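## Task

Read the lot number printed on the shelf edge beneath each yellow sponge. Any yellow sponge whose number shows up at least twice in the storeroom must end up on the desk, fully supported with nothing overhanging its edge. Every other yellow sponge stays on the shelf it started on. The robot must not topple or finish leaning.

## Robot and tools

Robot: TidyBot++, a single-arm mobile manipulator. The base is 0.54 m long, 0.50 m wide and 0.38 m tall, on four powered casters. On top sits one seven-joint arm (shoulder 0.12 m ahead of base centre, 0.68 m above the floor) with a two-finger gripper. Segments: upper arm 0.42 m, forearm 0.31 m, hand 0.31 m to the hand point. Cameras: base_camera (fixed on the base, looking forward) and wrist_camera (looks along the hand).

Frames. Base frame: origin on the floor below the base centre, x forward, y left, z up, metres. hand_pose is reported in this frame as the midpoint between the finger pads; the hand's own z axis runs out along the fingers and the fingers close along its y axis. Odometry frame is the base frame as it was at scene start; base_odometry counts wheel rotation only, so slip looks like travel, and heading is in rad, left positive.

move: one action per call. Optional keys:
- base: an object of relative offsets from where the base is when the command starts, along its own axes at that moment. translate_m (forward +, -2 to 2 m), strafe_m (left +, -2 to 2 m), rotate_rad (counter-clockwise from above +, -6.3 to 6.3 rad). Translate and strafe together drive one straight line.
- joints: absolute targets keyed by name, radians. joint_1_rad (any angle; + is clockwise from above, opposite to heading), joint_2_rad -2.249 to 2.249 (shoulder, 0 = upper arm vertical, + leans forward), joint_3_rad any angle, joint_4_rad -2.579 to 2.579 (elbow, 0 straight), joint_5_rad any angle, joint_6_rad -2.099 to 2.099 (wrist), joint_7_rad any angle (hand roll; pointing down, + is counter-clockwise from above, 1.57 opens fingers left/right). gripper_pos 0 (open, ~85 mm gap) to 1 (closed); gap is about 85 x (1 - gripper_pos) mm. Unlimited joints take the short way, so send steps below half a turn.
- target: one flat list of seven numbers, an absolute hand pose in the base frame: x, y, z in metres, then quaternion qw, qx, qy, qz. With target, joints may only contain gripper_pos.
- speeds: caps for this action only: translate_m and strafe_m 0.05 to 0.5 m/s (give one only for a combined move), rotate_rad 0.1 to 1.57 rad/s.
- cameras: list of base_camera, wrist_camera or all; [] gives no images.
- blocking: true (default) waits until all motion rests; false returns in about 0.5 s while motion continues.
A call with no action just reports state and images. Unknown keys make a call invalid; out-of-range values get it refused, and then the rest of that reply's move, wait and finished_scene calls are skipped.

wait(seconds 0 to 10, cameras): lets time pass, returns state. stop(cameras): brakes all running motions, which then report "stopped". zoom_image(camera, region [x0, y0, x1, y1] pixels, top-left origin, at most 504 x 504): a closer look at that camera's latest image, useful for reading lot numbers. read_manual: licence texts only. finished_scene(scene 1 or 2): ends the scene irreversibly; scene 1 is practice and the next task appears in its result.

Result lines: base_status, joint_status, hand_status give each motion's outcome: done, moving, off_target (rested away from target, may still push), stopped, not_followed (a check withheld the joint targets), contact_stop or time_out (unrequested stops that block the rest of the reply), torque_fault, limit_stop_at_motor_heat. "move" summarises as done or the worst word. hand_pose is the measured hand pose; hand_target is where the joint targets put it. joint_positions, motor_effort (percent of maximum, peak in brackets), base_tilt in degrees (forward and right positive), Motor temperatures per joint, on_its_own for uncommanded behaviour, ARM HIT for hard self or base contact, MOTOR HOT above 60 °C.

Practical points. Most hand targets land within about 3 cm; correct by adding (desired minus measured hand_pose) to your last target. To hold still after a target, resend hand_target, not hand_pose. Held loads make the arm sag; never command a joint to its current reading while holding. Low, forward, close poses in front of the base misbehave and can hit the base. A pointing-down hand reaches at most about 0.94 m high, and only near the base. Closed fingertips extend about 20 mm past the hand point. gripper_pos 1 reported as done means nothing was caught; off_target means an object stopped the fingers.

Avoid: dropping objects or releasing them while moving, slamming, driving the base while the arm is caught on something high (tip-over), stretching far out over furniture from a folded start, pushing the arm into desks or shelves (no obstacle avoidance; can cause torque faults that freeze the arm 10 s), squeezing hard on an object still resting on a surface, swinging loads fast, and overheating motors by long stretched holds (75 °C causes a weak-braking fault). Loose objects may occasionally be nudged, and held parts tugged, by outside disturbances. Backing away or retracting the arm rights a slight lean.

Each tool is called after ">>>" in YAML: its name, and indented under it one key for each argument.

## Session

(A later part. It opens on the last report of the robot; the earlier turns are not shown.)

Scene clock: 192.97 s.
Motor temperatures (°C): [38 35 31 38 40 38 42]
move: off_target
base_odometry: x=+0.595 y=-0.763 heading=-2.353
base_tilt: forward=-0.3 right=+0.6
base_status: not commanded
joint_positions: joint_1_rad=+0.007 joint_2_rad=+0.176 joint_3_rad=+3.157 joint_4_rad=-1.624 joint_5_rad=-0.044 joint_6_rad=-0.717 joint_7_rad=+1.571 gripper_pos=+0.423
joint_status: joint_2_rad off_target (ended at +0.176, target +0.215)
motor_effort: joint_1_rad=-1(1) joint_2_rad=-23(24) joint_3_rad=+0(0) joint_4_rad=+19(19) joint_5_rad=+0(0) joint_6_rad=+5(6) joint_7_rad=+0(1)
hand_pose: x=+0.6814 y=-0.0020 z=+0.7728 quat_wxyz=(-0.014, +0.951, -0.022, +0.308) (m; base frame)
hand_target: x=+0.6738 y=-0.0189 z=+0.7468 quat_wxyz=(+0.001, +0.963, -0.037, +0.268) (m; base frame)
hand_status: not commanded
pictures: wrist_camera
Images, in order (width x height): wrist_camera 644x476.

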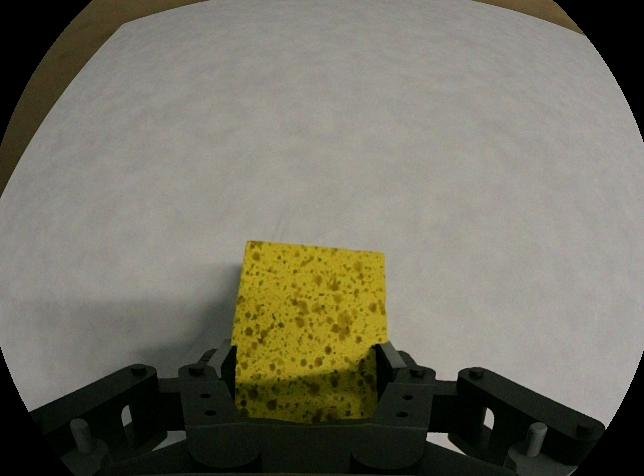

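>>> move:
  joints: {"joint_2_rad": 0.185, "gripper_pos": 0.38}
  cameras: ["wrist_camera"]

>>> move:
  joints: {"gripper_pos": 0.1}
  cameras: ["wrist_camera"]

Scene clock: 193.93 s.
Motor temperatures (°C): [38 35 31 38 40 38 42]
move: done
base_odometry: x=+0.595 y=-0.763 heading=-2.353
base_tilt: forward=-0.3 right=+0.6
base_status: not commanded
joint_positions: joint_1_rad=+0.007 joint_2_rad=+0.174 joint_3_rad=+3.157 joint_4_rad=-1.624 joint_5_rad=-0.044 joint_6_rad=-0.717 joint_7_rad=+1.571 gripper_pos=+0.378
joint_status: all done
motor_effort: joint_1_rad=-1(1) joint_2_rad=-26(26) joint_3_rad=+0(0) joint_4_rad=+20(20) joint_5_rad=+0(1) joint_6_rad=+5(6) joint_7_rad=+0(1)
hand_pose: x=+0.6811 y=-0.0020 z=+0.7739 quat_wxyz=(-0.014, +0.951, -0.022, +0.309) (m; base frame)
hand_target: x=+0.6716 y=-0.0189 z=+0.7634 quat_wxyz=(+0.001, +0.958, -0.037, +0.283) (m; base frame)
hand_status: not commanded
pictures: wrist_camera
Images, in order (width x height): wrist_camera 644x476.

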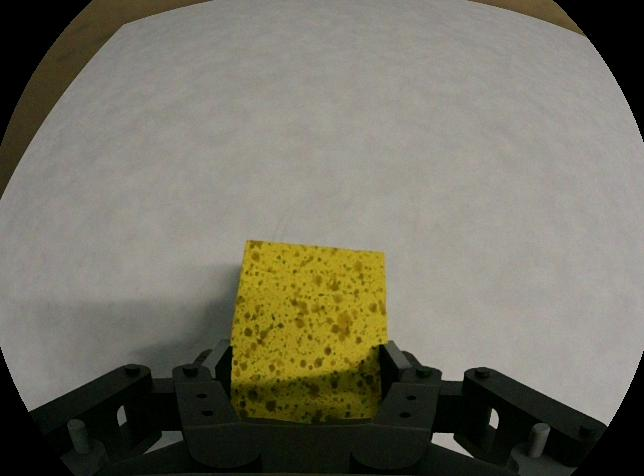

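Scene clock: 194.60 s.
Motor temperatures (°C): [38 35 31 38 40 38 42]
move: done
base_odometry: x=+0.595 y=-0.763 heading=-2.353
base_tilt: forward=-0.3 right=+0.6
base_status: not commanded
joint_positions: joint_1_rad=+0.007 joint_2_rad=+0.174 joint_3_rad=+3.157 joint_4_rad=-1.624 joint_5_rad=-0.044 joint_6_rad=-0.717 joint_7_rad=+1.571 gripper_pos=+0.100
joint_status: all done
motor_effort: joint_1_rad=+0(1) joint_2_rad=-25(27) joint_3_rad=+0(0) joint_4_rad=+20(21) joint_5_rad=+0(1) joint_6_rad=+5(6) joint_7_rad=+0(1)
hand_pose: x=+0.6811 y=-0.0020 z=+0.7739 quat_wxyz=(-0.014, +0.951, -0.022, +0.309) (m; base frame)
hand_target: x=+0.6716 y=-0.0189 z=+0.7634 quat_wxyz=(+0.001, +0.958, -0.037, +0.283) (m; base frame)
hand_status: not commanded
pictures: wrist_camera
Images, in order (width x height): wrist_camera 644x476.

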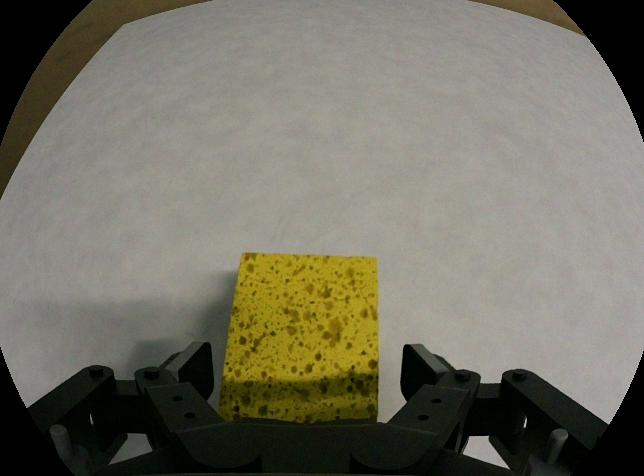

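>>> move:
  joints: {"joint_2_rad": -0.12, "gripper_pos": 0.0}
  cameras: ["wrist_camera"]

Scene clock: 196.10 s.
Motor temperatures (°C): [38 35 31 38 40 38 42]
move: done
base_odometry: x=+0.595 y=-0.763 heading=-2.353
base_tilt: forward=-0.3 right=+0.6
base_status: not commanded
joint_positions: joint_1_rad=+0.007 joint_2_rad=-0.128 joint_3_rad=+3.157 joint_4_rad=-1.622 joint_5_rad=-0.044 joint_6_rad=-0.717 joint_7_rad=+1.571 gripper_pos=+0.000
joint_status: all done
motor_effort: joint_1_rad=-1(1) joint_2_rad=-15(28) joint_3_rad=+0(1) joint_4_rad=+22(22) joint_5_rad=+0(1) joint_6_rad=+7(8) joint_7_rad=+0(1)
hand_pose: x=+0.6287 y=-0.0016 z=+0.9372 quat_wxyz=(-0.016, +0.893, -0.019, +0.449) (m; base frame)
hand_target: x=+0.6216 y=-0.0179 z=+0.9256 quat_wxyz=(-0.002, +0.904, -0.036, +0.425) (m; base frame)
hand_status: not commanded
pictures: wrist_camera
Images, in order (width x height): wrist_camera 644x476.

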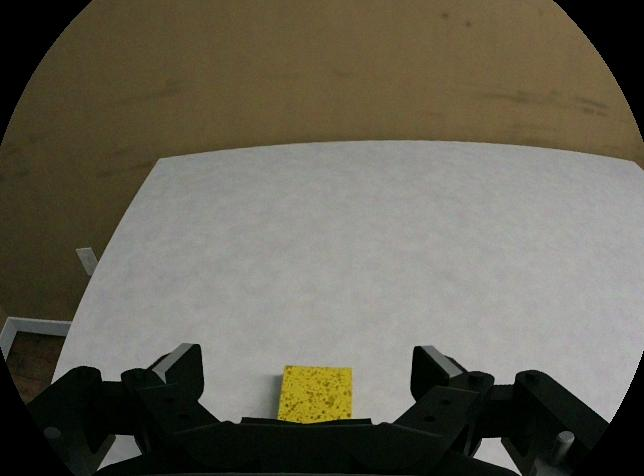

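>>> move:
  base: {"strafe_m": -1.6}
  joints: {"joint_1_rad": -0.01, "joint_2_rad": -1.02, "joint_4_rad": -2.521, "joint_6_rad": -0.345}
  cameras: []

>>> move:
  base: {"rotate_rad": -1.573}
  cameras: ["wrist_camera"]

Scene clock: 203.53 s.
Motor temperatures (°C): [38 35 31 38 40 38 42]
move: done
base_odometry: x=-0.541 y=+0.364 heading=-2.352
base_tilt: forward=-0.4 right=+0.6
base_status: done
joint_positions: joint_1_rad=+0.004 joint_2_rad=-1.002 joint_3_rad=+3.157 joint_4_rad=-2.491 joint_5_rad=-0.044 joint_6_rad=-0.405 joint_7_rad=+1.571 gripper_pos=+0.000
joint_status: all done
motor_effort: joint_1_rad=+0(3) joint_2_rad=+10(18) joint_3_rad=+1(4) joint_4_rad=+22(24) joint_5_rad=+1(1) joint_6_rad=+8(9) joint_7_rad=+0(1)
hand_pose: x=+0.3730 y=+0.0017 z=+0.8353 quat_wxyz=(-0.020, +0.811, -0.020, +0.584) (m; base frame)
hand_target: x=+0.3738 y=-0.0010 z=+0.8395 quat_wxyz=(-0.019, +0.797, -0.021, +0.603) (m; base frame)
hand_status: not commanded
pictures: none
No camera images: "cameras" was empty.

Scene clock: 205.83 s.
Motor temperatures (°C): [38 35 31 38 40 38 42]
move: done
base_odometry: x=-0.541 y=+0.364 heading=+2.359
base_tilt: forward=-0.3 right=+0.6
base_status: done
joint_positions: joint_1_rad=+0.003 joint_2_rad=-1.002 joint_3_rad=+3.157 joint_4_rad=-2.491 joint_5_rad=-0.044 joint_6_rad=-0.404 joint_7_rad=+1.571 gripper_pos=+0.000
joint_status: not commanded
motor_effort: joint_1_rad=-1(1) joint_2_rad=+9(10) joint_3_rad=+1(1) joint_4_rad=+22(23) joint_5_rad=+1(1) joint_6_rad=+8(9) joint_7_rad=+0(1)
hand_pose: x=+0.3731 y=+0.0018 z=+0.8356 quat_wxyz=(-0.021, +0.811, -0.020, +0.584) (m; base frame)
hand_target: x=+0.3738 y=-0.0010 z=+0.8395 quat_wxyz=(-0.019, +0.797, -0.021, +0.603) (m; base frame)
hand_status: not commanded
pictures: wrist_camera
Images, in order (width x height): wrist_camera 644x476.

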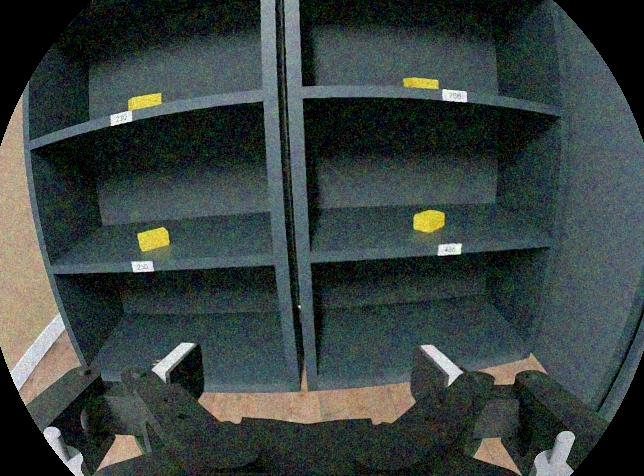

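>>> zoom_image:
  camera: "wrist_camera"
  region: [90, 80, 210, 290]

>>> zoom_image:
  camera: "wrist_camera"
  region: [380, 60, 500, 270]

Scaled by 2.400.

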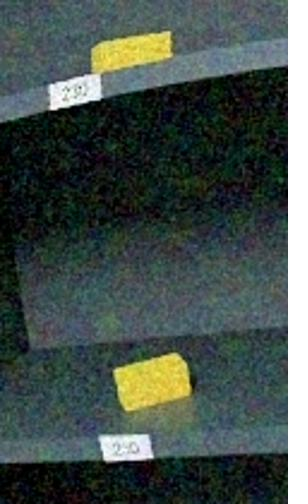

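Scaled by 2.400.

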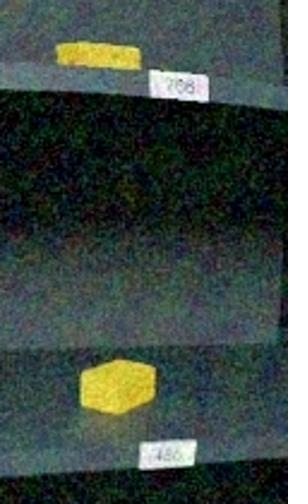

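>>> move:
  base: {"translate_m": 0.5, "strafe_m": 0.68}
  cameras: ["wrist_camera"]

Scene clock: 210.70 s.
Motor temperatures (°C): [38 35 31 38 40 38 42]
move: done
base_odometry: x=-1.375 y=+0.234 heading=+2.359
base_tilt: forward=-0.3 right=+0.6
base_status: done
joint_positions: joint_1_rad=+0.002 joint_2_rad=-1.006 joint_3_rad=+3.157 joint_4_rad=-2.492 joint_5_rad=-0.044 joint_6_rad=-0.403 joint_7_rad=+1.571 gripper_pos=+0.000
joint_status: not commanded
motor_effort: joint_1_rad=+0(2) joint_2_rad=+9(11) joint_3_rad=+1(2) joint_4_rad=+23(23) joint_5_rad=+0(1) joint_6_rad=+8(9) joint_7_rad=+0(1)
hand_pose: x=+0.3726 y=+0.0021 z=+0.8367 quat_wxyz=(-0.021, +0.810, -0.019, +0.586) (m; base frame)
hand_target: x=+0.3738 y=-0.0010 z=+0.8395 quat_wxyz=(-0.019, +0.797, -0.021, +0.603) (m; base frame)
hand_status: not commanded
pictures: wrist_camera
Images, in order (width x height): wrist_camera 644x476.

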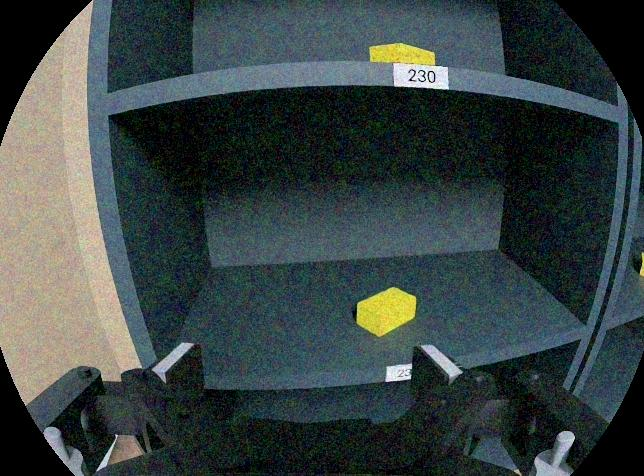

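>>> zoom_image:
  camera: "wrist_camera"
  region: [330, 270, 450, 390]

Scaled by 4.200.

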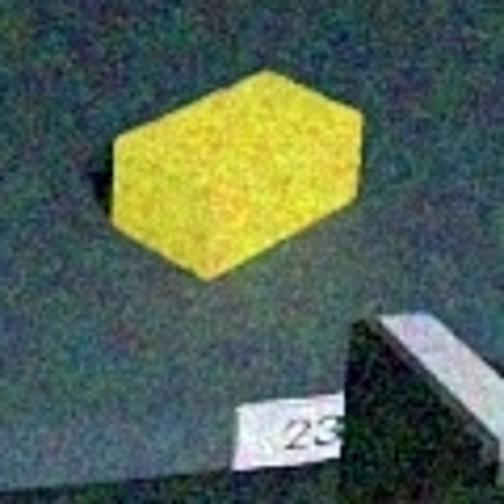

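>>> move:
  base: {"translate_m": 0.1, "strafe_m": 0.363}
  joints: {"joint_1_rad": 0.719, "joint_2_rad": 0.202, "joint_4_rad": -2.25, "joint_6_rad": -0.04, "joint_7_rad": 1.185}
  cameras: ["wrist_camera"]

Scene clock: 215.63 s.
Motor temperatures (°C): [38 35 31 38 40 38 42]
move: done
base_odometry: x=-1.702 y=+0.047 heading=+2.358
base_tilt: forward=-0.3 right=+0.6
base_status: done
joint_positions: joint_1_rad=+0.701 joint_2_rad=+0.181 joint_3_rad=+3.157 joint_4_rad=-2.273 joint_5_rad=-0.044 joint_6_rad=-0.101 joint_7_rad=+1.228 gripper_pos=+0.000
joint_status: all done
motor_effort: joint_1_rad=-1(1) joint_2_rad=-20(21) joint_3_rad=+0(3) joint_4_rad=+14(23) joint_5_rad=+1(1) joint_6_rad=+5(10) joint_7_rad=+0(1)
hand_pose: x=+0.4587 y=-0.2920 z=+0.5935 quat_wxyz=(+0.047, +0.816, -0.500, +0.285) (m; base frame)
hand_target: x=+0.4699 y=-0.3171 z=+0.6035 quat_wxyz=(+0.057, +0.803, -0.504, +0.314) (m; base frame)
hand_status: not commanded
pictures: wrist_camera
Images, in order (width x height): wrist_camera 644x476.

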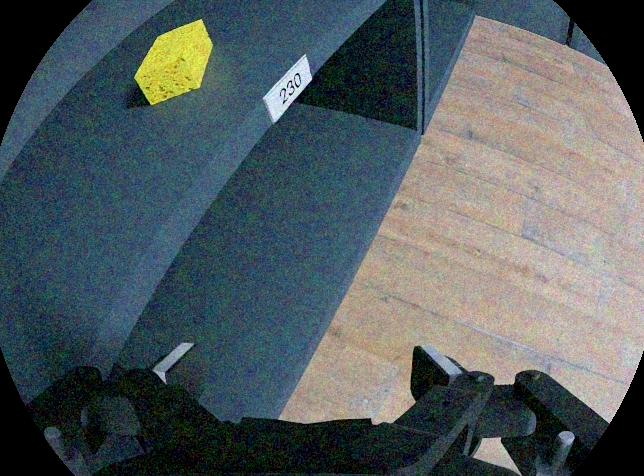

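>>> zoom_image:
  camera: "wrist_camera"
  region: [120, 10, 240, 130]

Scaled by 4.200.

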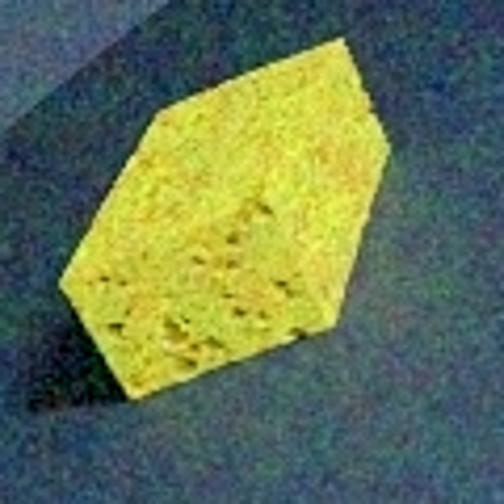

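>>> move:
  joints: {"joint_2_rad": 0.5325, "joint_4_rad": -1.6565, "joint_6_rad": -0.4105}
  blocking: false
  cameras: []

>>> wait:
  seconds: 0.0
  cameras: []

>>> wait:
  seconds: 1.5
  cameras: ["wrist_camera"]

Scene clock: 218.97 s.
Motor temperatures (°C): [38 35 31 38 40 38 42]
move: moving
base_odometry: x=-1.702 y=+0.047 heading=+2.358
base_tilt: forward=-0.3 right=+0.6
base_status: not commanded
joint_positions: joint_1_rad=+0.701 joint_2_rad=+0.238 joint_3_rad=+3.157 joint_4_rad=-2.152 joint_5_rad=-0.044 joint_6_rad=-0.104 joint_7_rad=+1.226 gripper_pos=+0.000
joint_status: joint_2_rad moving; joint_4_rad moving; joint_6_rad moving
motor_effort: joint_1_rad=+0(1) joint_2_rad=-22(22) joint_3_rad=+0(0) joint_4_rad=+15(16) joint_5_rad=+1(1) joint_6_rad=+5(7) joint_7_rad=+0(1)
hand_pose: x=+0.4995 y=-0.3273 z=+0.6127 quat_wxyz=(+0.051, +0.808, -0.496, +0.314) (m; base frame)
hand_target: x=+0.4983 y=-0.3427 z=+0.6039 quat_wxyz=(+0.056, +0.806, -0.506, +0.303) (m; base frame)
hand_status: not commanded
pictures: none
No camera images: "cameras" was empty.

Scene clock: 218.97 s.
Motor temperatures (°C): [38 35 31 38 40 38 42]
earlier move: moving
base_odometry: x=-1.702 y=+0.047 heading=+2.358
base_tilt: forward=-0.3 right=+0.6
base_status: not commanded
joint_positions: joint_1_rad=+0.701 joint_2_rad=+0.238 joint_3_rad=+3.157 joint_4_rad=-2.152 joint_5_rad=-0.044 joint_6_rad=-0.104 joint_7_rad=+1.226 gripper_pos=+0.000
joint_status: joint_2_rad moving; joint_4_rad moving; joint_6_rad moving
motor_effort: joint_1_rad=+0(1) joint_2_rad=-22(22) joint_3_rad=+0(0) joint_4_rad=+15(16) joint_5_rad=+1(1) joint_6_rad=+5(7) joint_7_rad=+0(1)
hand_pose: x=+0.4995 y=-0.3273 z=+0.6127 quat_wxyz=(+0.051, +0.808, -0.496, +0.314) (m; base frame)
hand_target: x=+0.4983 y=-0.3427 z=+0.6039 quat_wxyz=(+0.056, +0.806, -0.506, +0.303) (m; base frame)
hand_status: not commanded
pictures: none
No camera images: "cameras" was empty.

Scene clock: 220.47 s.
Motor temperatures (°C): [38 35 30 38 40 38 42]
earlier move: moving
base_odometry: x=-1.702 y=+0.047 heading=+2.358
base_tilt: forward=-0.3 right=+0.6
base_status: not commanded
joint_positions: joint_1_rad=+0.701 joint_2_rad=+0.502 joint_3_rad=+3.157 joint_4_rad=-1.678 joint_5_rad=-0.044 joint_6_rad=-0.352 joint_7_rad=+1.226 gripper_pos=+0.000
joint_status: joint_2_rad moving; joint_4_rad moving; joint_6_rad moving
motor_effort: joint_1_rad=+0(1) joint_2_rad=-33(35) joint_3_rad=+0(0) joint_4_rad=+16(17) joint_5_rad=+1(1) joint_6_rad=+5(7) joint_7_rad=+0(1)
hand_pose: x=+0.6053 y=-0.4139 z=+0.6152 quat_wxyz=(+0.045, +0.815, -0.496, +0.296) (m; base frame)
hand_target: x=+0.5872 y=-0.4224 z=+0.5954 quat_wxyz=(+0.051, +0.817, -0.511, +0.263) (m; base frame)
hand_status: not commanded
wait: 1.50 s; no rest
pictures: wrist_camera
Images, in order (width x height): wrist_camera 644x476.

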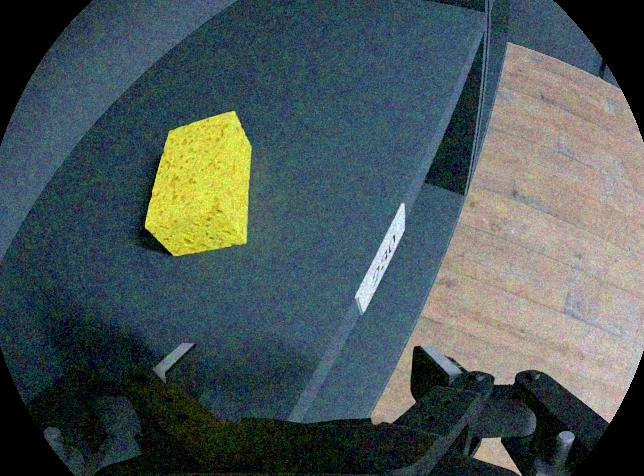

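>>> zoom_image:
  camera: "wrist_camera"
  region: [120, 90, 280, 270]

Scaled by 2.800.

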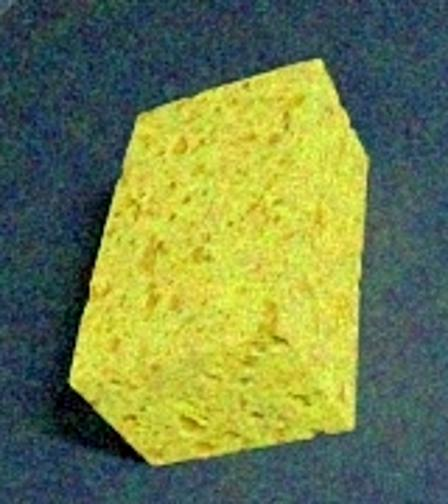

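>>> move:
  joints: {"joint_2_rad": 0.86, "joint_4_rad": -0.986, "joint_6_rad": -0.616}
  cameras: ["wrist_camera"]

Scene clock: 224.17 s.
Motor temperatures (°C): [38 35 30 38 40 38 42]
earlier move: done
move: done
base_odometry: x=-1.702 y=+0.047 heading=+2.358
base_tilt: forward=-0.3 right=+0.6
base_status: not commanded
joint_positions: joint_1_rad=+0.701 joint_2_rad=+0.823 joint_3_rad=+3.157 joint_4_rad=-1.007 joint_5_rad=-0.044 joint_6_rad=-0.558 joint_7_rad=+1.226 gripper_pos=+0.000
joint_status: all done
motor_effort: joint_1_rad=+0(1) joint_2_rad=-46(47) joint_3_rad=+0(1) joint_4_rad=+20(21) joint_5_rad=+0(1) joint_6_rad=+6(7) joint_7_rad=+0(1)
hand_pose: x=+0.7499 y=-0.5323 z=+0.6602 quat_wxyz=(+0.055, +0.798, -0.478, +0.364) (m; base frame)
hand_target: x=+0.7278 y=-0.5451 z=+0.6286 quat_wxyz=(+0.064, +0.801, -0.498, +0.327) (m; base frame)
hand_status: not commanded
pictures: wrist_camera
Images, in order (width x height): wrist_camera 644x476.

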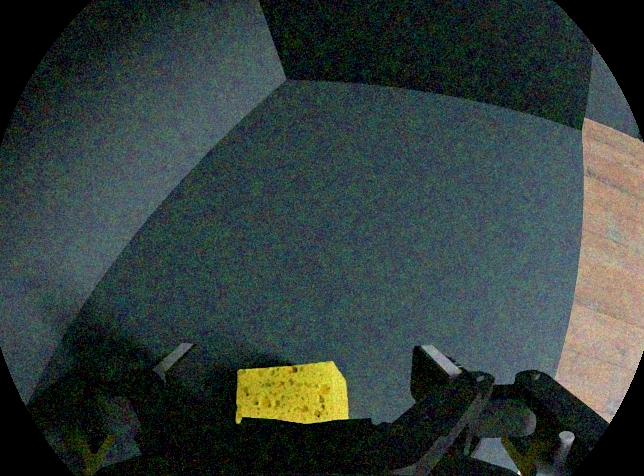

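>>> move:
  base: {"translate_m": 0.02, "strafe_m": 0.034}
  cameras: ["wrist_camera"]

>>> move:
  joints: {"joint_2_rad": 0.915}
  cameras: ["wrist_camera"]

Scene clock: 225.80 s.
Motor temperatures (°C): [38 36 30 38 40 38 42]
move: done
base_odometry: x=-1.740 y=+0.037 heading=+2.359
base_tilt: forward=-0.3 right=+0.6
base_status: done
joint_positions: joint_1_rad=+0.711 joint_2_rad=+0.824 joint_3_rad=+3.157 joint_4_rad=-1.006 joint_5_rad=-0.044 joint_6_rad=-0.561 joint_7_rad=+1.226 gripper_pos=+0.000
joint_status: not commanded
motor_effort: joint_1_rad=+0(4) joint_2_rad=-45(48) joint_3_rad=+0(2) joint_4_rad=+20(21) joint_5_rad=+1(1) joint_6_rad=+6(7) joint_7_rad=+0(1)
hand_pose: x=+0.7442 y=-0.5386 z=+0.6596 quat_wxyz=(+0.056, +0.796, -0.482, +0.363) (m; base frame)
hand_target: x=+0.7278 y=-0.5451 z=+0.6286 quat_wxyz=(+0.064, +0.801, -0.498, +0.327) (m; base frame)
hand_status: not commanded
pictures: wrist_camera
Images, in order (width x height): wrist_camera 644x476.

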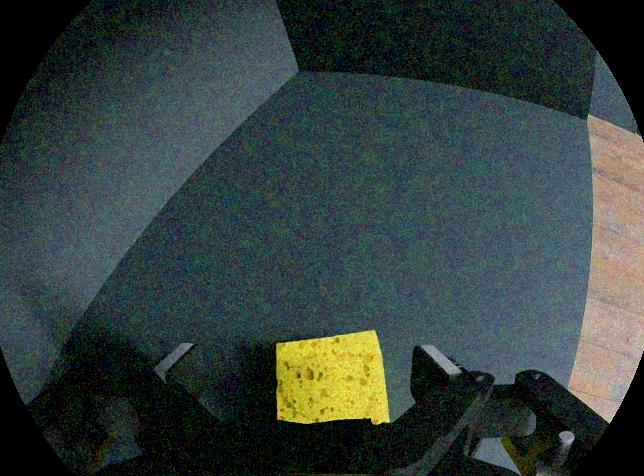

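Scene clock: 226.70 s.
Motor temperatures (°C): [38 36 30 38 40 38 42]
move: done
base_odometry: x=-1.740 y=+0.037 heading=+2.359
base_tilt: forward=-0.3 right=+0.6
base_status: not commanded
joint_positions: joint_1_rad=+0.711 joint_2_rad=+0.889 joint_3_rad=+3.157 joint_4_rad=-1.001 joint_5_rad=-0.044 joint_6_rad=-0.564 joint_7_rad=+1.226 gripper_pos=+0.000
joint_status: all done
motor_effort: joint_1_rad=+0(1) joint_2_rad=-47(49) joint_3_rad=+0(1) joint_4_rad=+20(21) joint_5_rad=+0(1) joint_6_rad=+5(6) joint_7_rad=+0(0)
hand_pose: x=+0.7427 y=-0.5373 z=+0.6078 quat_wxyz=(+0.051, +0.805, -0.488, +0.334) (m; base frame)
hand_target: x=+0.7247 y=-0.5424 z=+0.5838 quat_wxyz=(+0.059, +0.808, -0.502, +0.302) (m; base frame)
hand_status: not commanded
pictures: wrist_camera
Images, in order (width x height): wrist_camera 644x476.

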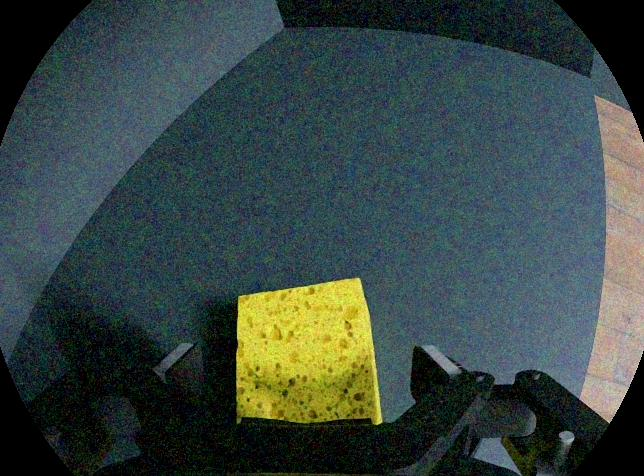

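>>> move:
  joints: {"joint_2_rad": 0.932}
  cameras: ["wrist_camera"]

Scene clock: 227.50 s.
Motor temperatures (°C): [38 36 30 38 40 38 42]
move: done
base_odometry: x=-1.740 y=+0.037 heading=+2.359
base_tilt: forward=-0.3 right=+0.6
base_status: not commanded
joint_positions: joint_1_rad=+0.711 joint_2_rad=+0.897 joint_3_rad=+3.157 joint_4_rad=-1.000 joint_5_rad=-0.044 joint_6_rad=-0.564 joint_7_rad=+1.226 gripper_pos=+0.000
joint_status: all done
motor_effort: joint_1_rad=+0(1) joint_2_rad=-47(48) joint_3_rad=-1(1) joint_4_rad=+20(21) joint_5_rad=+0(1) joint_6_rad=+6(6) joint_7_rad=+0(0)
hand_pose: x=+0.7422 y=-0.5369 z=+0.6012 quat_wxyz=(+0.051, +0.806, -0.489, +0.330) (m; base frame)
hand_target: x=+0.7233 y=-0.5412 z=+0.5700 quat_wxyz=(+0.058, +0.811, -0.503, +0.294) (m; base frame)
hand_status: not commanded
pictures: wrist_camera
Images, in order (width x height): wrist_camera 644x476.

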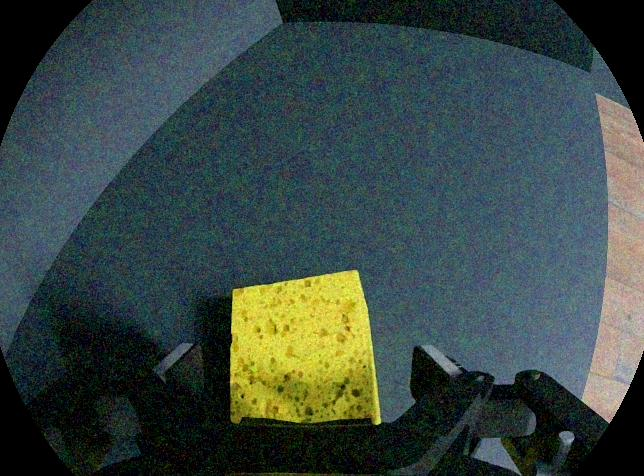

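>>> move:
  joints: {"joint_2_rad": 0.949}
  cameras: ["wrist_camera"]

Scene clock: 229.43 s.
Motor temperatures (°C): [38 36 30 38 40 38 42]
move: done
base_odometry: x=-1.740 y=+0.037 heading=+2.359
base_tilt: forward=-0.3 right=+0.6
base_status: not commanded
joint_positions: joint_1_rad=+0.711 joint_2_rad=+0.913 joint_3_rad=+3.157 joint_4_rad=-1.000 joint_5_rad=-0.044 joint_6_rad=-0.564 joint_7_rad=+1.226 gripper_pos=+0.000
joint_status: all done
motor_effort: joint_1_rad=-1(1) joint_2_rad=-47(48) joint_3_rad=+0(1) joint_4_rad=+20(20) joint_5_rad=+1(1) joint_6_rad=+6(6) joint_7_rad=+0(0)
hand_pose: x=+0.7412 y=-0.5360 z=+0.5881 quat_wxyz=(+0.050, +0.808, -0.490, +0.322) (m; base frame)
hand_target: x=+0.7218 y=-0.5399 z=+0.5562 quat_wxyz=(+0.057, +0.813, -0.505, +0.286) (m; base frame)
hand_status: not commanded
pictures: wrist_camera
Images, in order (width x height): wrist_camera 644x476.

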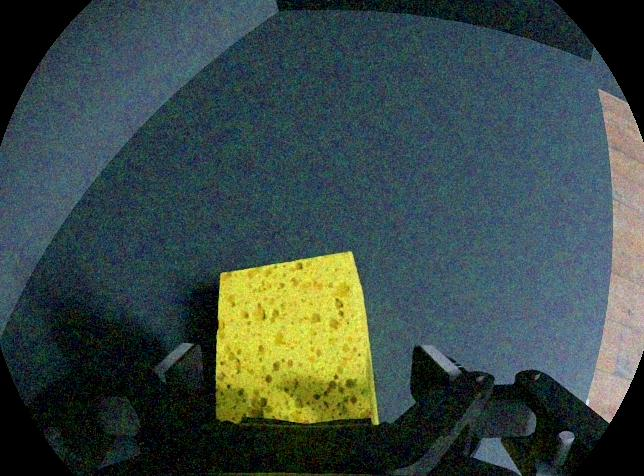

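>>> move:
  joints: {"gripper_pos": 0.5}
  cameras: ["wrist_camera"]

Scene clock: 230.47 s.
Motor temperatures (°C): [38 36 30 38 40 38 42]
move: off_target
base_odometry: x=-1.740 y=+0.037 heading=+2.359
base_tilt: forward=-0.3 right=+0.6
base_status: not commanded
joint_positions: joint_1_rad=+0.711 joint_2_rad=+0.913 joint_3_rad=+3.157 joint_4_rad=-0.997 joint_5_rad=-0.044 joint_6_rad=-0.564 joint_7_rad=+1.226 gripper_pos=+0.410
joint_status: gripper_pos off_target (ended at +0.410, target +0.500)
motor_effort: joint_1_rad=-1(1) joint_2_rad=-44(47) joint_3_rad=+0(1) joint_4_rad=+17(20) joint_5_rad=+1(1) joint_6_rad=+4(7) joint_7_rad=+0(0)
hand_pose: x=+0.7421 y=-0.5368 z=+0.5901 quat_wxyz=(+0.050, +0.808, -0.490, +0.324) (m; base frame)
hand_target: x=+0.7218 y=-0.5399 z=+0.5562 quat_wxyz=(+0.057, +0.813, -0.505, +0.286) (m; base frame)
hand_status: not commanded
pictures: wrist_camera
Images, in order (width x height): wrist_camera 644x476.

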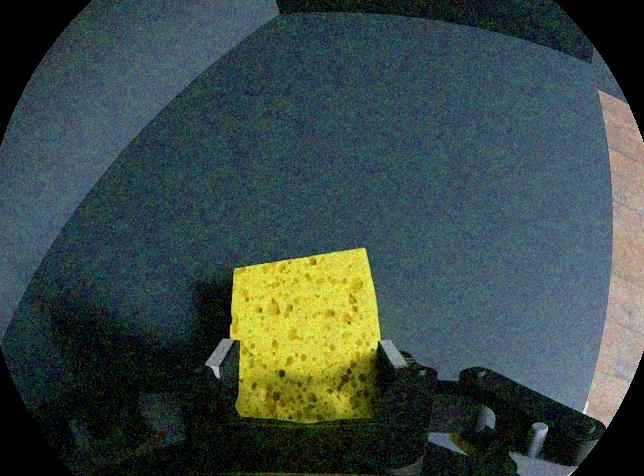

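>>> move:
  joints: {"gripper_pos": 0.6, "joint_2_rad": 0.855}
  cameras: ["wrist_camera"]

Scene clock: 231.80 s.
Motor temperatures (°C): [38 36 30 38 40 38 42]
move: off_target
base_odometry: x=-1.740 y=+0.037 heading=+2.359
base_tilt: forward=-0.3 right=+0.6
base_status: not commanded
joint_positions: joint_1_rad=+0.711 joint_2_rad=+0.834 joint_3_rad=+3.157 joint_4_rad=-0.994 joint_5_rad=-0.044 joint_6_rad=-0.567 joint_7_rad=+1.226 gripper_pos=+0.410
joint_status: gripper_pos off_target (ended at +0.410, target +0.600); the others done
motor_effort: joint_1_rad=-1(1) joint_2_rad=-46(51) joint_3_rad=-1(1) joint_4_rad=+20(22) joint_5_rad=+0(1) joint_6_rad=+6(7) joint_7_rad=-1(1)
hand_pose: x=+0.7456 y=-0.5397 z=+0.6560 quat_wxyz=(+0.056, +0.796, -0.483, +0.360) (m; base frame)
hand_target: x=+0.7280 y=-0.5453 z=+0.6327 quat_wxyz=(+0.064, +0.800, -0.497, +0.330) (m; base frame)
hand_status: not commanded
pictures: wrist_camera
Images, in order (width x height): wrist_camera 644x476.

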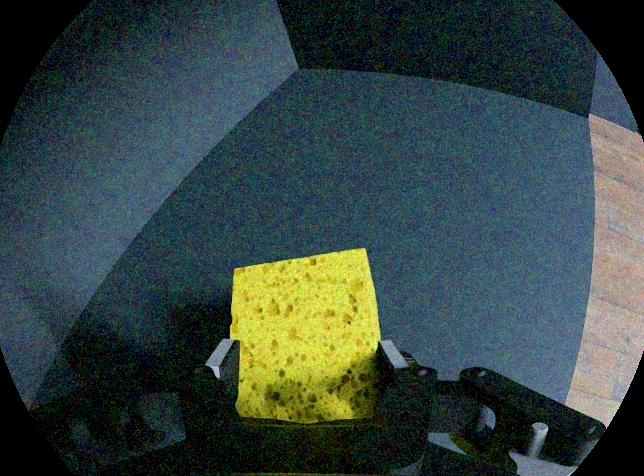

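>>> move:
  base: {"translate_m": -0.36}
  cameras: []

>>> move:
  joints: {"joint_1_rad": 3.16, "joint_2_rad": -0.57, "joint_4_rad": -1.72, "joint_6_rad": -0.955}
  cameras: ["wrist_camera"]

Scene clock: 234.50 s.
Motor temperatures (°C): [38 36 30 38 40 38 42]
move: done
base_odometry: x=-1.485 y=-0.217 heading=+2.358
base_tilt: forward=-0.3 right=+0.6
base_status: done
joint_positions: joint_1_rad=+0.723 joint_2_rad=+0.833 joint_3_rad=+3.157 joint_4_rad=-0.994 joint_5_rad=-0.044 joint_6_rad=-0.570 joint_7_rad=+1.226 gripper_pos=+0.410
joint_status: not commanded
motor_effort: joint_1_rad=+0(4) joint_2_rad=-46(51) joint_3_rad=+0(2) joint_4_rad=+20(22) joint_5_rad=+0(1) joint_6_rad=+6(7) joint_7_rad=+0(1)
hand_pose: x=+0.7386 y=-0.5473 z=+0.6563 quat_wxyz=(+0.058, +0.793, -0.488, +0.359) (m; base frame)
hand_target: x=+0.7280 y=-0.5453 z=+0.6327 quat_wxyz=(+0.064, +0.800, -0.497, +0.330) (m; base frame)
hand_status: not commanded
pictures: none
No camera images: "cameras" was empty.

Scene clock: 237.93 s.
Motor temperatures (°C): [38 36 30 38 40 38 42]
move: done
base_odometry: x=-1.485 y=-0.217 heading=+2.358
base_tilt: forward=-0.4 right=+0.6
base_status: not commanded
joint_positions: joint_1_rad=+3.141 joint_2_rad=-0.558 joint_3_rad=+3.159 joint_4_rad=-1.689 joint_5_rad=-0.044 joint_6_rad=-0.899 joint_7_rad=+1.225 gripper_pos=+0.413
joint_status: all done
motor_effort: joint_1_rad=-1(11) joint_2_rad=+0(66) joint_3_rad=+1(7) joint_4_rad=+20(36) joint_5_rad=+0(4) joint_6_rad=+8(17) joint_7_rad=+0(0)
hand_pose: x=-0.2220 y=-0.0038 z=+1.0350 quat_wxyz=(+0.516, -0.157, -0.835, +0.112) (m; base frame)
hand_target: x=-0.2088 y=+0.0130 z=+1.0060 quat_wxyz=(+0.487, -0.183, -0.849, +0.091) (m; base frame)
hand_status: not commanded
pictures: wrist_camera
Images, in order (width x height): wrist_camera 644x476.

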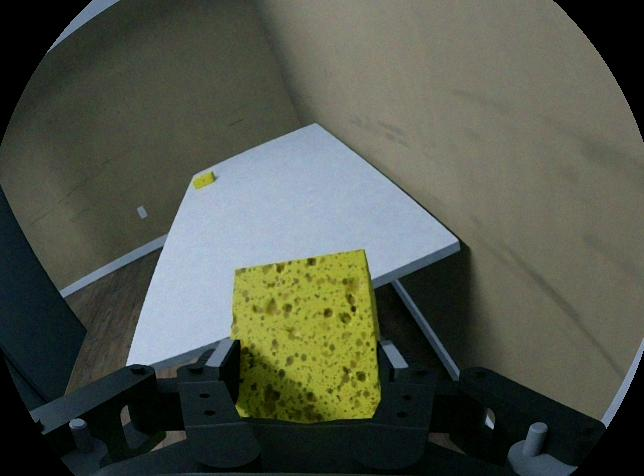

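>>> move:

Scene clock: 239.43 s.
Motor temperatures (°C): [38 36 30 38 40 38 42]
base_odometry: x=-1.485 y=-0.217 heading=+2.358
base_tilt: forward=-0.4 right=+0.6
base_status: not commanded
joint_positions: joint_1_rad=+3.141 joint_2_rad=-0.558 joint_3_rad=+3.159 joint_4_rad=-1.689 joint_5_rad=-0.044 joint_6_rad=-0.900 joint_7_rad=+1.225 gripper_pos=+0.413
joint_status: all done
motor_effort: joint_1_rad=+0(11) joint_2_rad=-1(66) joint_3_rad=+1(7) joint_4_rad=+20(36) joint_5_rad=+1(4) joint_6_rad=+8(17) joint_7_rad=+0(0)
hand_pose: x=-0.2219 y=-0.0037 z=+1.0344 quat_wxyz=(+0.515, -0.157, -0.835, +0.112) (m; base frame)
hand_target: x=-0.2088 y=+0.0130 z=+1.0060 quat_wxyz=(+0.487, -0.183, -0.849, +0.091) (m; base frame)
hand_status: not commanded
pictures: base_camera, wrist_camera
Images, in order (width x height): base_camera 644x364, wrist_camera 644x476.

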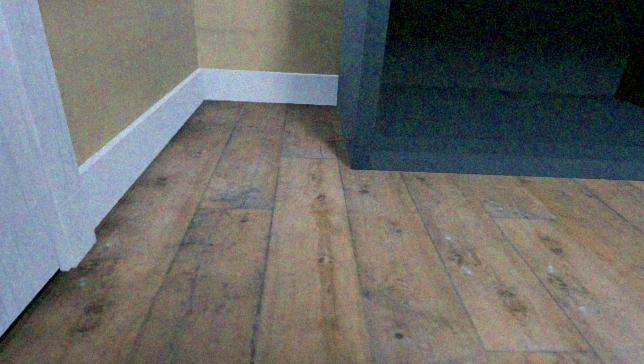

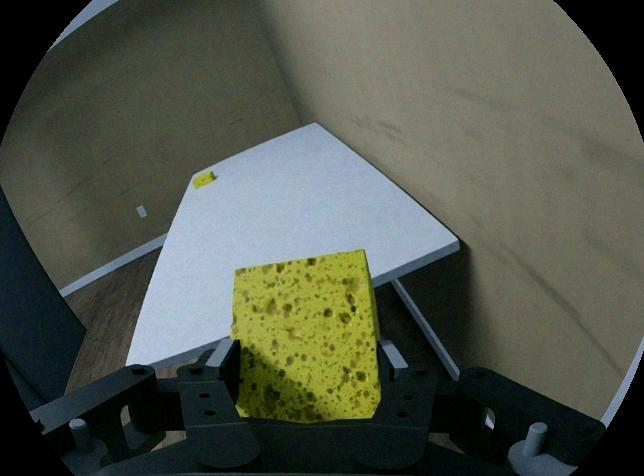

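>>> move:
  base: {"translate_m": -0.32}
  joints: {"joint_2_rad": 0.275, "joint_4_rad": -1.349, "joint_6_rad": -0.664}
  cameras: ["wrist_camera"]

>>> move:
  joints: {"joint_2_rad": 0.36}
  cameras: ["wrist_camera"]

Scene clock: 242.83 s.
Motor temperatures (°C): [38 36 30 38 40 38 42]
move: done
base_odometry: x=-1.258 y=-0.443 heading=+2.358
base_tilt: forward=-0.4 right=+0.6
base_status: done
joint_positions: joint_1_rad=+3.141 joint_2_rad=+0.250 joint_3_rad=+3.159 joint_4_rad=-1.371 joint_5_rad=-0.044 joint_6_rad=-0.726 joint_7_rad=+1.225 gripper_pos=+0.413
joint_status: all done
motor_effort: joint_1_rad=+0(1) joint_2_rad=-29(31) joint_3_rad=+0(1) joint_4_rad=+22(22) joint_5_rad=+0(1) joint_6_rad=+7(10) joint_7_rad=+0(1)
hand_pose: x=-0.5216 y=-0.0004 z=+0.8558 quat_wxyz=(+0.379, -0.175, -0.905, +0.081) (m; base frame)
hand_target: x=-0.5436 y=+0.0217 z=+0.8654 quat_wxyz=(+0.408, -0.190, -0.890, +0.070) (m; base frame)
hand_status: not commanded
pictures: wrist_camera
Images, in order (width x height): wrist_camera 644x476.

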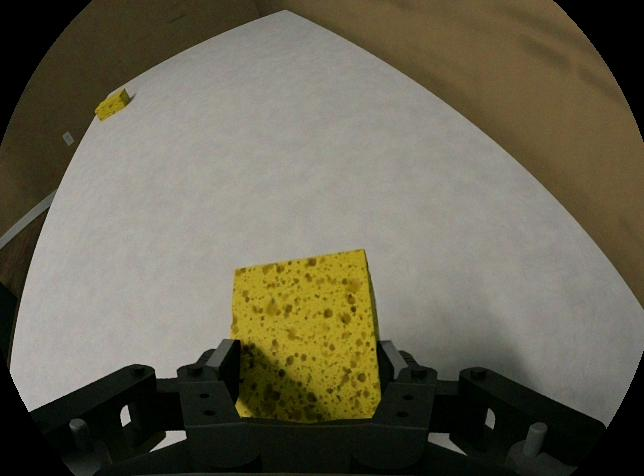

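Scene clock: 243.77 s.
Motor temperatures (°C): [38 36 30 38 40 38 42]
move: done
base_odometry: x=-1.258 y=-0.443 heading=+2.358
base_tilt: forward=-0.4 right=+0.6
base_status: not commanded
joint_positions: joint_1_rad=+3.141 joint_2_rad=+0.345 joint_3_rad=+3.159 joint_4_rad=-1.365 joint_5_rad=-0.044 joint_6_rad=-0.723 joint_7_rad=+1.225 gripper_pos=+0.413
joint_status: all done
motor_effort: joint_1_rad=-1(1) joint_2_rad=-32(36) joint_3_rad=+0(0) joint_4_rad=+20(23) joint_5_rad=+1(1) joint_6_rad=+6(7) joint_7_rad=+0(0)
hand_pose: x=-0.5377 y=-0.0004 z=+0.7981 quat_wxyz=(+0.340, -0.178, -0.921, +0.073) (m; base frame)
hand_target: x=-0.5568 y=+0.0219 z=+0.8085 quat_wxyz=(+0.370, -0.193, -0.907, +0.062) (m; base frame)
hand_status: not commanded
pictures: wrist_camera
Images, in order (width x height): wrist_camera 644x476.

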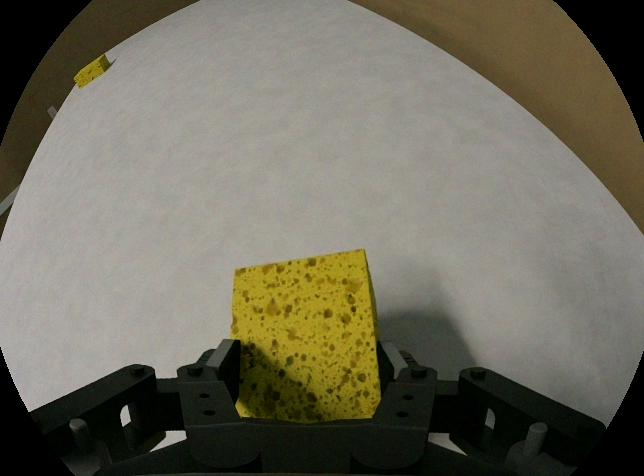

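>>> move:
  joints: {"joint_2_rad": 0.385}
  cameras: []

>>> move:
  joints: {"joint_2_rad": 0.405}
  cameras: ["wrist_camera"]

Scene clock: 244.67 s.
Motor temperatures (°C): [38 36 30 38 40 38 42]
move: done
base_odometry: x=-1.258 y=-0.443 heading=+2.358
base_tilt: forward=-0.4 right=+0.6
base_status: not commanded
joint_positions: joint_1_rad=+3.141 joint_2_rad=+0.360 joint_3_rad=+3.159 joint_4_rad=-1.365 joint_5_rad=-0.044 joint_6_rad=-0.723 joint_7_rad=+1.225 gripper_pos=+0.413
joint_status: all done
motor_effort: joint_1_rad=+0(1) joint_2_rad=-33(34) joint_3_rad=+0(0) joint_4_rad=+21(21) joint_5_rad=+1(1) joint_6_rad=+7(7) joint_7_rad=+0(0)
hand_pose: x=-0.5394 y=-0.0004 z=+0.7885 quat_wxyz=(+0.333, -0.178, -0.923, +0.072) (m; base frame)
hand_target: x=-0.5598 y=+0.0220 z=+0.7915 quat_wxyz=(+0.358, -0.194, -0.911, +0.060) (m; base frame)
hand_status: not commanded
pictures: none
No camera images: "cameras" was empty.

Scene clock: 245.37 s.
Motor temperatures (°C): [38 36 30 38 40 38 42]
move: done
base_odometry: x=-1.258 y=-0.443 heading=+2.358
base_tilt: forward=-0.4 right=+0.6
base_status: not commanded
joint_positions: joint_1_rad=+3.141 joint_2_rad=+0.378 joint_3_rad=+3.159 joint_4_rad=-1.365 joint_5_rad=-0.044 joint_6_rad=-0.722 joint_7_rad=+1.225 gripper_pos=+0.413
joint_status: all done
motor_effort: joint_1_rad=+0(1) joint_2_rad=-33(34) joint_3_rad=+0(0) joint_4_rad=+21(21) joint_5_rad=+1(1) joint_6_rad=+6(6) joint_7_rad=+0(1)
hand_pose: x=-0.5412 y=-0.0004 z=+0.7766 quat_wxyz=(+0.325, -0.179, -0.926, +0.070) (m; base frame)
hand_target: x=-0.5618 y=+0.0220 z=+0.7779 quat_wxyz=(+0.349, -0.194, -0.915, +0.058) (m; base frame)
hand_status: not commanded
pictures: wrist_camera
Images, in order (width x height): wrist_camera 644x476.

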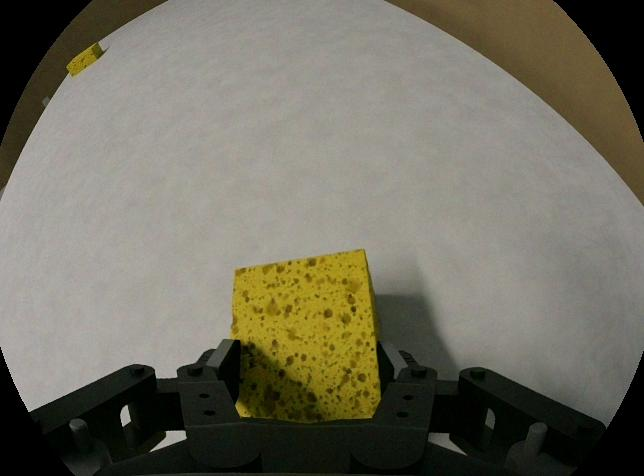

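>>> move:
  joints: {"joint_2_rad": 0.42}
  cameras: []

>>> move:
  joints: {"joint_2_rad": 0.432}
  cameras: ["wrist_camera"]

Scene clock: 246.07 s.
Motor temperatures (°C): [38 36 30 38 40 38 42]
move: done
base_odometry: x=-1.258 y=-0.443 heading=+2.358
base_tilt: forward=-0.4 right=+0.6
base_status: not commanded
joint_positions: joint_1_rad=+3.141 joint_2_rad=+0.383 joint_3_rad=+3.159 joint_4_rad=-1.363 joint_5_rad=-0.044 joint_6_rad=-0.721 joint_7_rad=+1.225 gripper_pos=+0.413
joint_status: all done
motor_effort: joint_1_rad=+0(1) joint_2_rad=-32(33) joint_3_rad=+0(0) joint_4_rad=+20(21) joint_5_rad=+1(1) joint_6_rad=+6(6) joint_7_rad=+0(0)
hand_pose: x=-0.5424 y=-0.0003 z=+0.7744 quat_wxyz=(+0.324, -0.179, -0.926, +0.070) (m; base frame)
hand_target: x=-0.5632 y=+0.0220 z=+0.7677 quat_wxyz=(+0.342, -0.195, -0.917, +0.057) (m; base frame)
hand_status: not commanded
pictures: none
No camera images: "cameras" was empty.

Scene clock: 246.57 s.
Motor temperatures (°C): [38 36 30 38 40 38 42]
move: off_target
base_odometry: x=-1.258 y=-0.443 heading=+2.358
base_tilt: forward=-0.4 right=+0.6
base_status: not commanded
joint_positions: joint_1_rad=+3.141 joint_2_rad=+0.385 joint_3_rad=+3.159 joint_4_rad=-1.361 joint_5_rad=-0.044 joint_6_rad=-0.720 joint_7_rad=+1.225 gripper_pos=+0.413
joint_status: joint_2_rad off_target (ended at +0.385, target +0.432)
motor_effort: joint_1_rad=-1(1) joint_2_rad=-30(32) joint_3_rad=+0(0) joint_4_rad=+19(20) joint_5_rad=+1(1) joint_6_rad=+5(6) joint_7_rad=+0(0)
hand_pose: x=-0.5438 y=-0.0003 z=+0.7742 quat_wxyz=(+0.324, -0.179, -0.926, +0.070) (m; base frame)
hand_target: x=-0.5642 y=+0.0220 z=+0.7595 quat_wxyz=(+0.337, -0.195, -0.919, +0.056) (m; base frame)
hand_status: not commanded
pictures: wrist_camera
Images, in order (width x height): wrist_camera 644x476.

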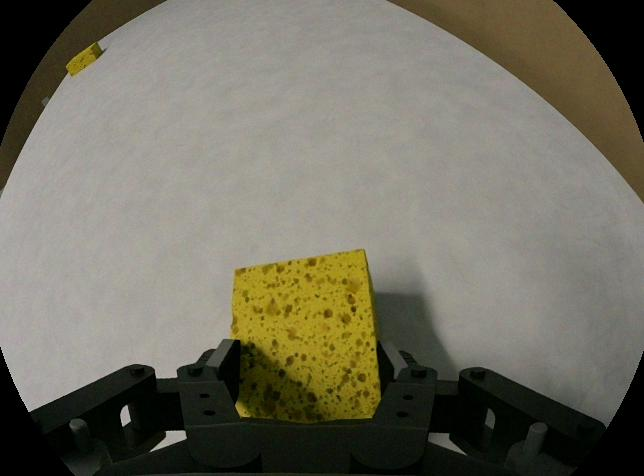

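>>> move:
  joints: {"joint_2_rad": 0.415, "gripper_pos": 0.38}
  cameras: []

>>> move:
  joints: {"gripper_pos": 0.1}
  cameras: []

>>> move:
  joints: {"joint_2_rad": 0.1, "gripper_pos": 0.0}
  cameras: ["wrist_camera"]

Scene clock: 247.37 s.
Motor temperatures (°C): [38 36 30 38 40 38 42]
move: done
base_odometry: x=-1.258 y=-0.443 heading=+2.358
base_tilt: forward=-0.4 right=+0.6
base_status: not commanded
joint_positions: joint_1_rad=+3.141 joint_2_rad=+0.387 joint_3_rad=+3.159 joint_4_rad=-1.360 joint_5_rad=-0.044 joint_6_rad=-0.719 joint_7_rad=+1.225 gripper_pos=+0.378
joint_status: all done
motor_effort: joint_1_rad=+0(0) joint_2_rad=-31(33) joint_3_rad=+0(0) joint_4_rad=+19(21) joint_5_rad=+1(1) joint_6_rad=+5(6) joint_7_rad=+0(0)
hand_pose: x=-0.5443 y=-0.0003 z=+0.7738 quat_wxyz=(+0.325, -0.179, -0.926, +0.070) (m; base frame)
hand_target: x=-0.5628 y=+0.0220 z=+0.7711 quat_wxyz=(+0.345, -0.195, -0.917, +0.058) (m; base frame)
hand_status: not commanded
pictures: none
No camera images: "cameras" was empty.

Scene clock: 248.03 s.
Motor temperatures (°C): [38 36 30 38 40 38 42]
move: done
base_odometry: x=-1.258 y=-0.443 heading=+2.358
base_tilt: forward=-0.4 right=+0.6
base_status: not commanded
joint_positions: joint_1_rad=+3.142 joint_2_rad=+0.388 joint_3_rad=+3.159 joint_4_rad=-1.360 joint_5_rad=-0.044 joint_6_rad=-0.719 joint_7_rad=+1.225 gripper_pos=+0.100
joint_status: all done
motor_effort: joint_1_rad=+0(1) joint_2_rad=-33(34) joint_3_rad=+0(0) joint_4_rad=+20(21) joint_5_rad=+0(1) joint_6_rad=+6(6) joint_7_rad=+0(1)
hand_pose: x=-0.5444 y=+0.0000 z=+0.7732 quat_wxyz=(+0.324, -0.179, -0.926, +0.070) (m; base frame)
hand_target: x=-0.5628 y=+0.0220 z=+0.7711 quat_wxyz=(+0.345, -0.195, -0.917, +0.058) (m; base frame)
hand_status: not commanded
pictures: none
No camera images: "cameras" was empty.

Scene clock: 249.60 s.
Motor temperatures (°C): [38 36 30 38 40 38 42]
move: done
base_odometry: x=-1.258 y=-0.443 heading=+2.358
base_tilt: forward=-0.4 right=+0.6
base_status: not commanded
joint_positions: joint_1_rad=+3.142 joint_2_rad=+0.085 joint_3_rad=+3.159 joint_4_rad=-1.357 joint_5_rad=-0.044 joint_6_rad=-0.719 joint_7_rad=+1.225 gripper_pos=+0.000
joint_status: all done
motor_effort: joint_1_rad=+0(1) joint_2_rad=-24(36) joint_3_rad=+0(0) joint_4_rad=+22(23) joint_5_rad=+0(1) joint_6_rad=+7(8) joint_7_rad=+0(1)
hand_pose: x=-0.4876 y=+0.0000 z=+0.9684 quat_wxyz=(+0.461, -0.167, -0.866, +0.096) (m; base frame)
hand_target: x=-0.5015 y=+0.0209 z=+0.9780 quat_wxyz=(+0.485, -0.182, -0.851, +0.085) (m; base frame)
hand_status: not commanded
pictures: wrist_camera
Images, in order (width x height): wrist_camera 644x476.

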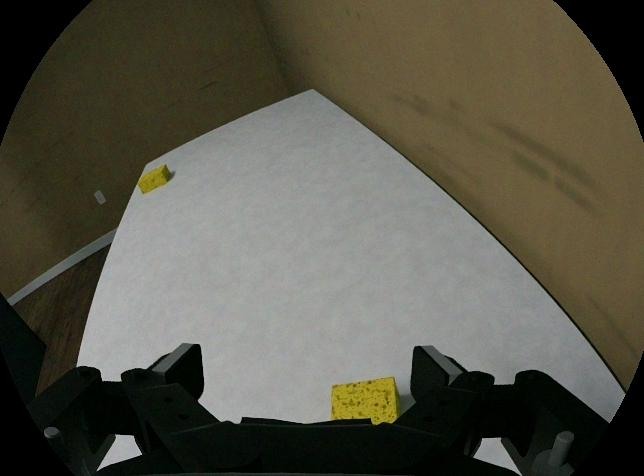

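>>> move:
  base: {"translate_m": 0.47, "strafe_m": -0.5}
  joints: {"joint_1_rad": -0.019, "joint_2_rad": -0.57, "joint_4_rad": -1.721, "joint_6_rad": -0.955, "joint_7_rad": 1.615}
  cameras: ["wrist_camera"]

Scene clock: 256.13 s.
Motor temperatures (°C): [38 36 30 38 40 38 42]
move: done
base_odometry: x=-1.238 y=+0.243 heading=+2.358
base_tilt: forward=-0.3 right=+0.6
base_status: done
joint_positions: joint_1_rad=+6.245 joint_2_rad=-0.554 joint_3_rad=+3.159 joint_4_rad=-1.689 joint_5_rad=-0.044 joint_6_rad=-0.898 joint_7_rad=+1.573 gripper_pos=+0.000
joint_status: all done
motor_effort: joint_1_rad=+0(2) joint_2_rad=-1(27) joint_3_rad=+1(2) joint_4_rad=+20(23) joint_5_rad=+0(1) joint_6_rad=+7(9) joint_7_rad=-1(1)
hand_pose: x=+0.4610 y=+0.0165 z=+1.0340 quat_wxyz=(+0.031, -0.850, -0.006, -0.526) (m; base frame)
hand_target: x=+0.4470 y=-0.0007 z=+1.0055 quat_wxyz=(-0.006, -0.869, -0.018, -0.495) (m; base frame)
hand_status: not commanded
pictures: wrist_camera
Images, in order (width x height): wrist_camera 644x476.

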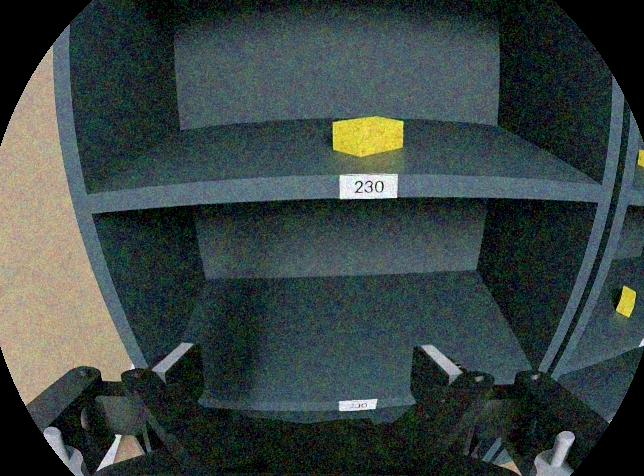

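>>> zoom_image:
  camera: "wrist_camera"
  region: [280, 90, 460, 210]

Scaled by 2.800.

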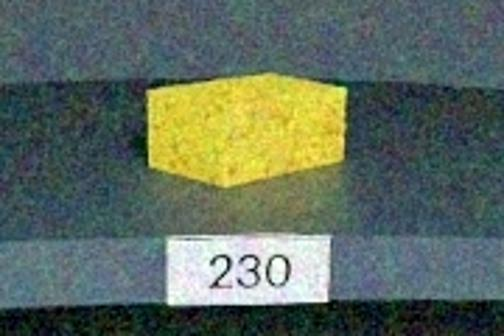

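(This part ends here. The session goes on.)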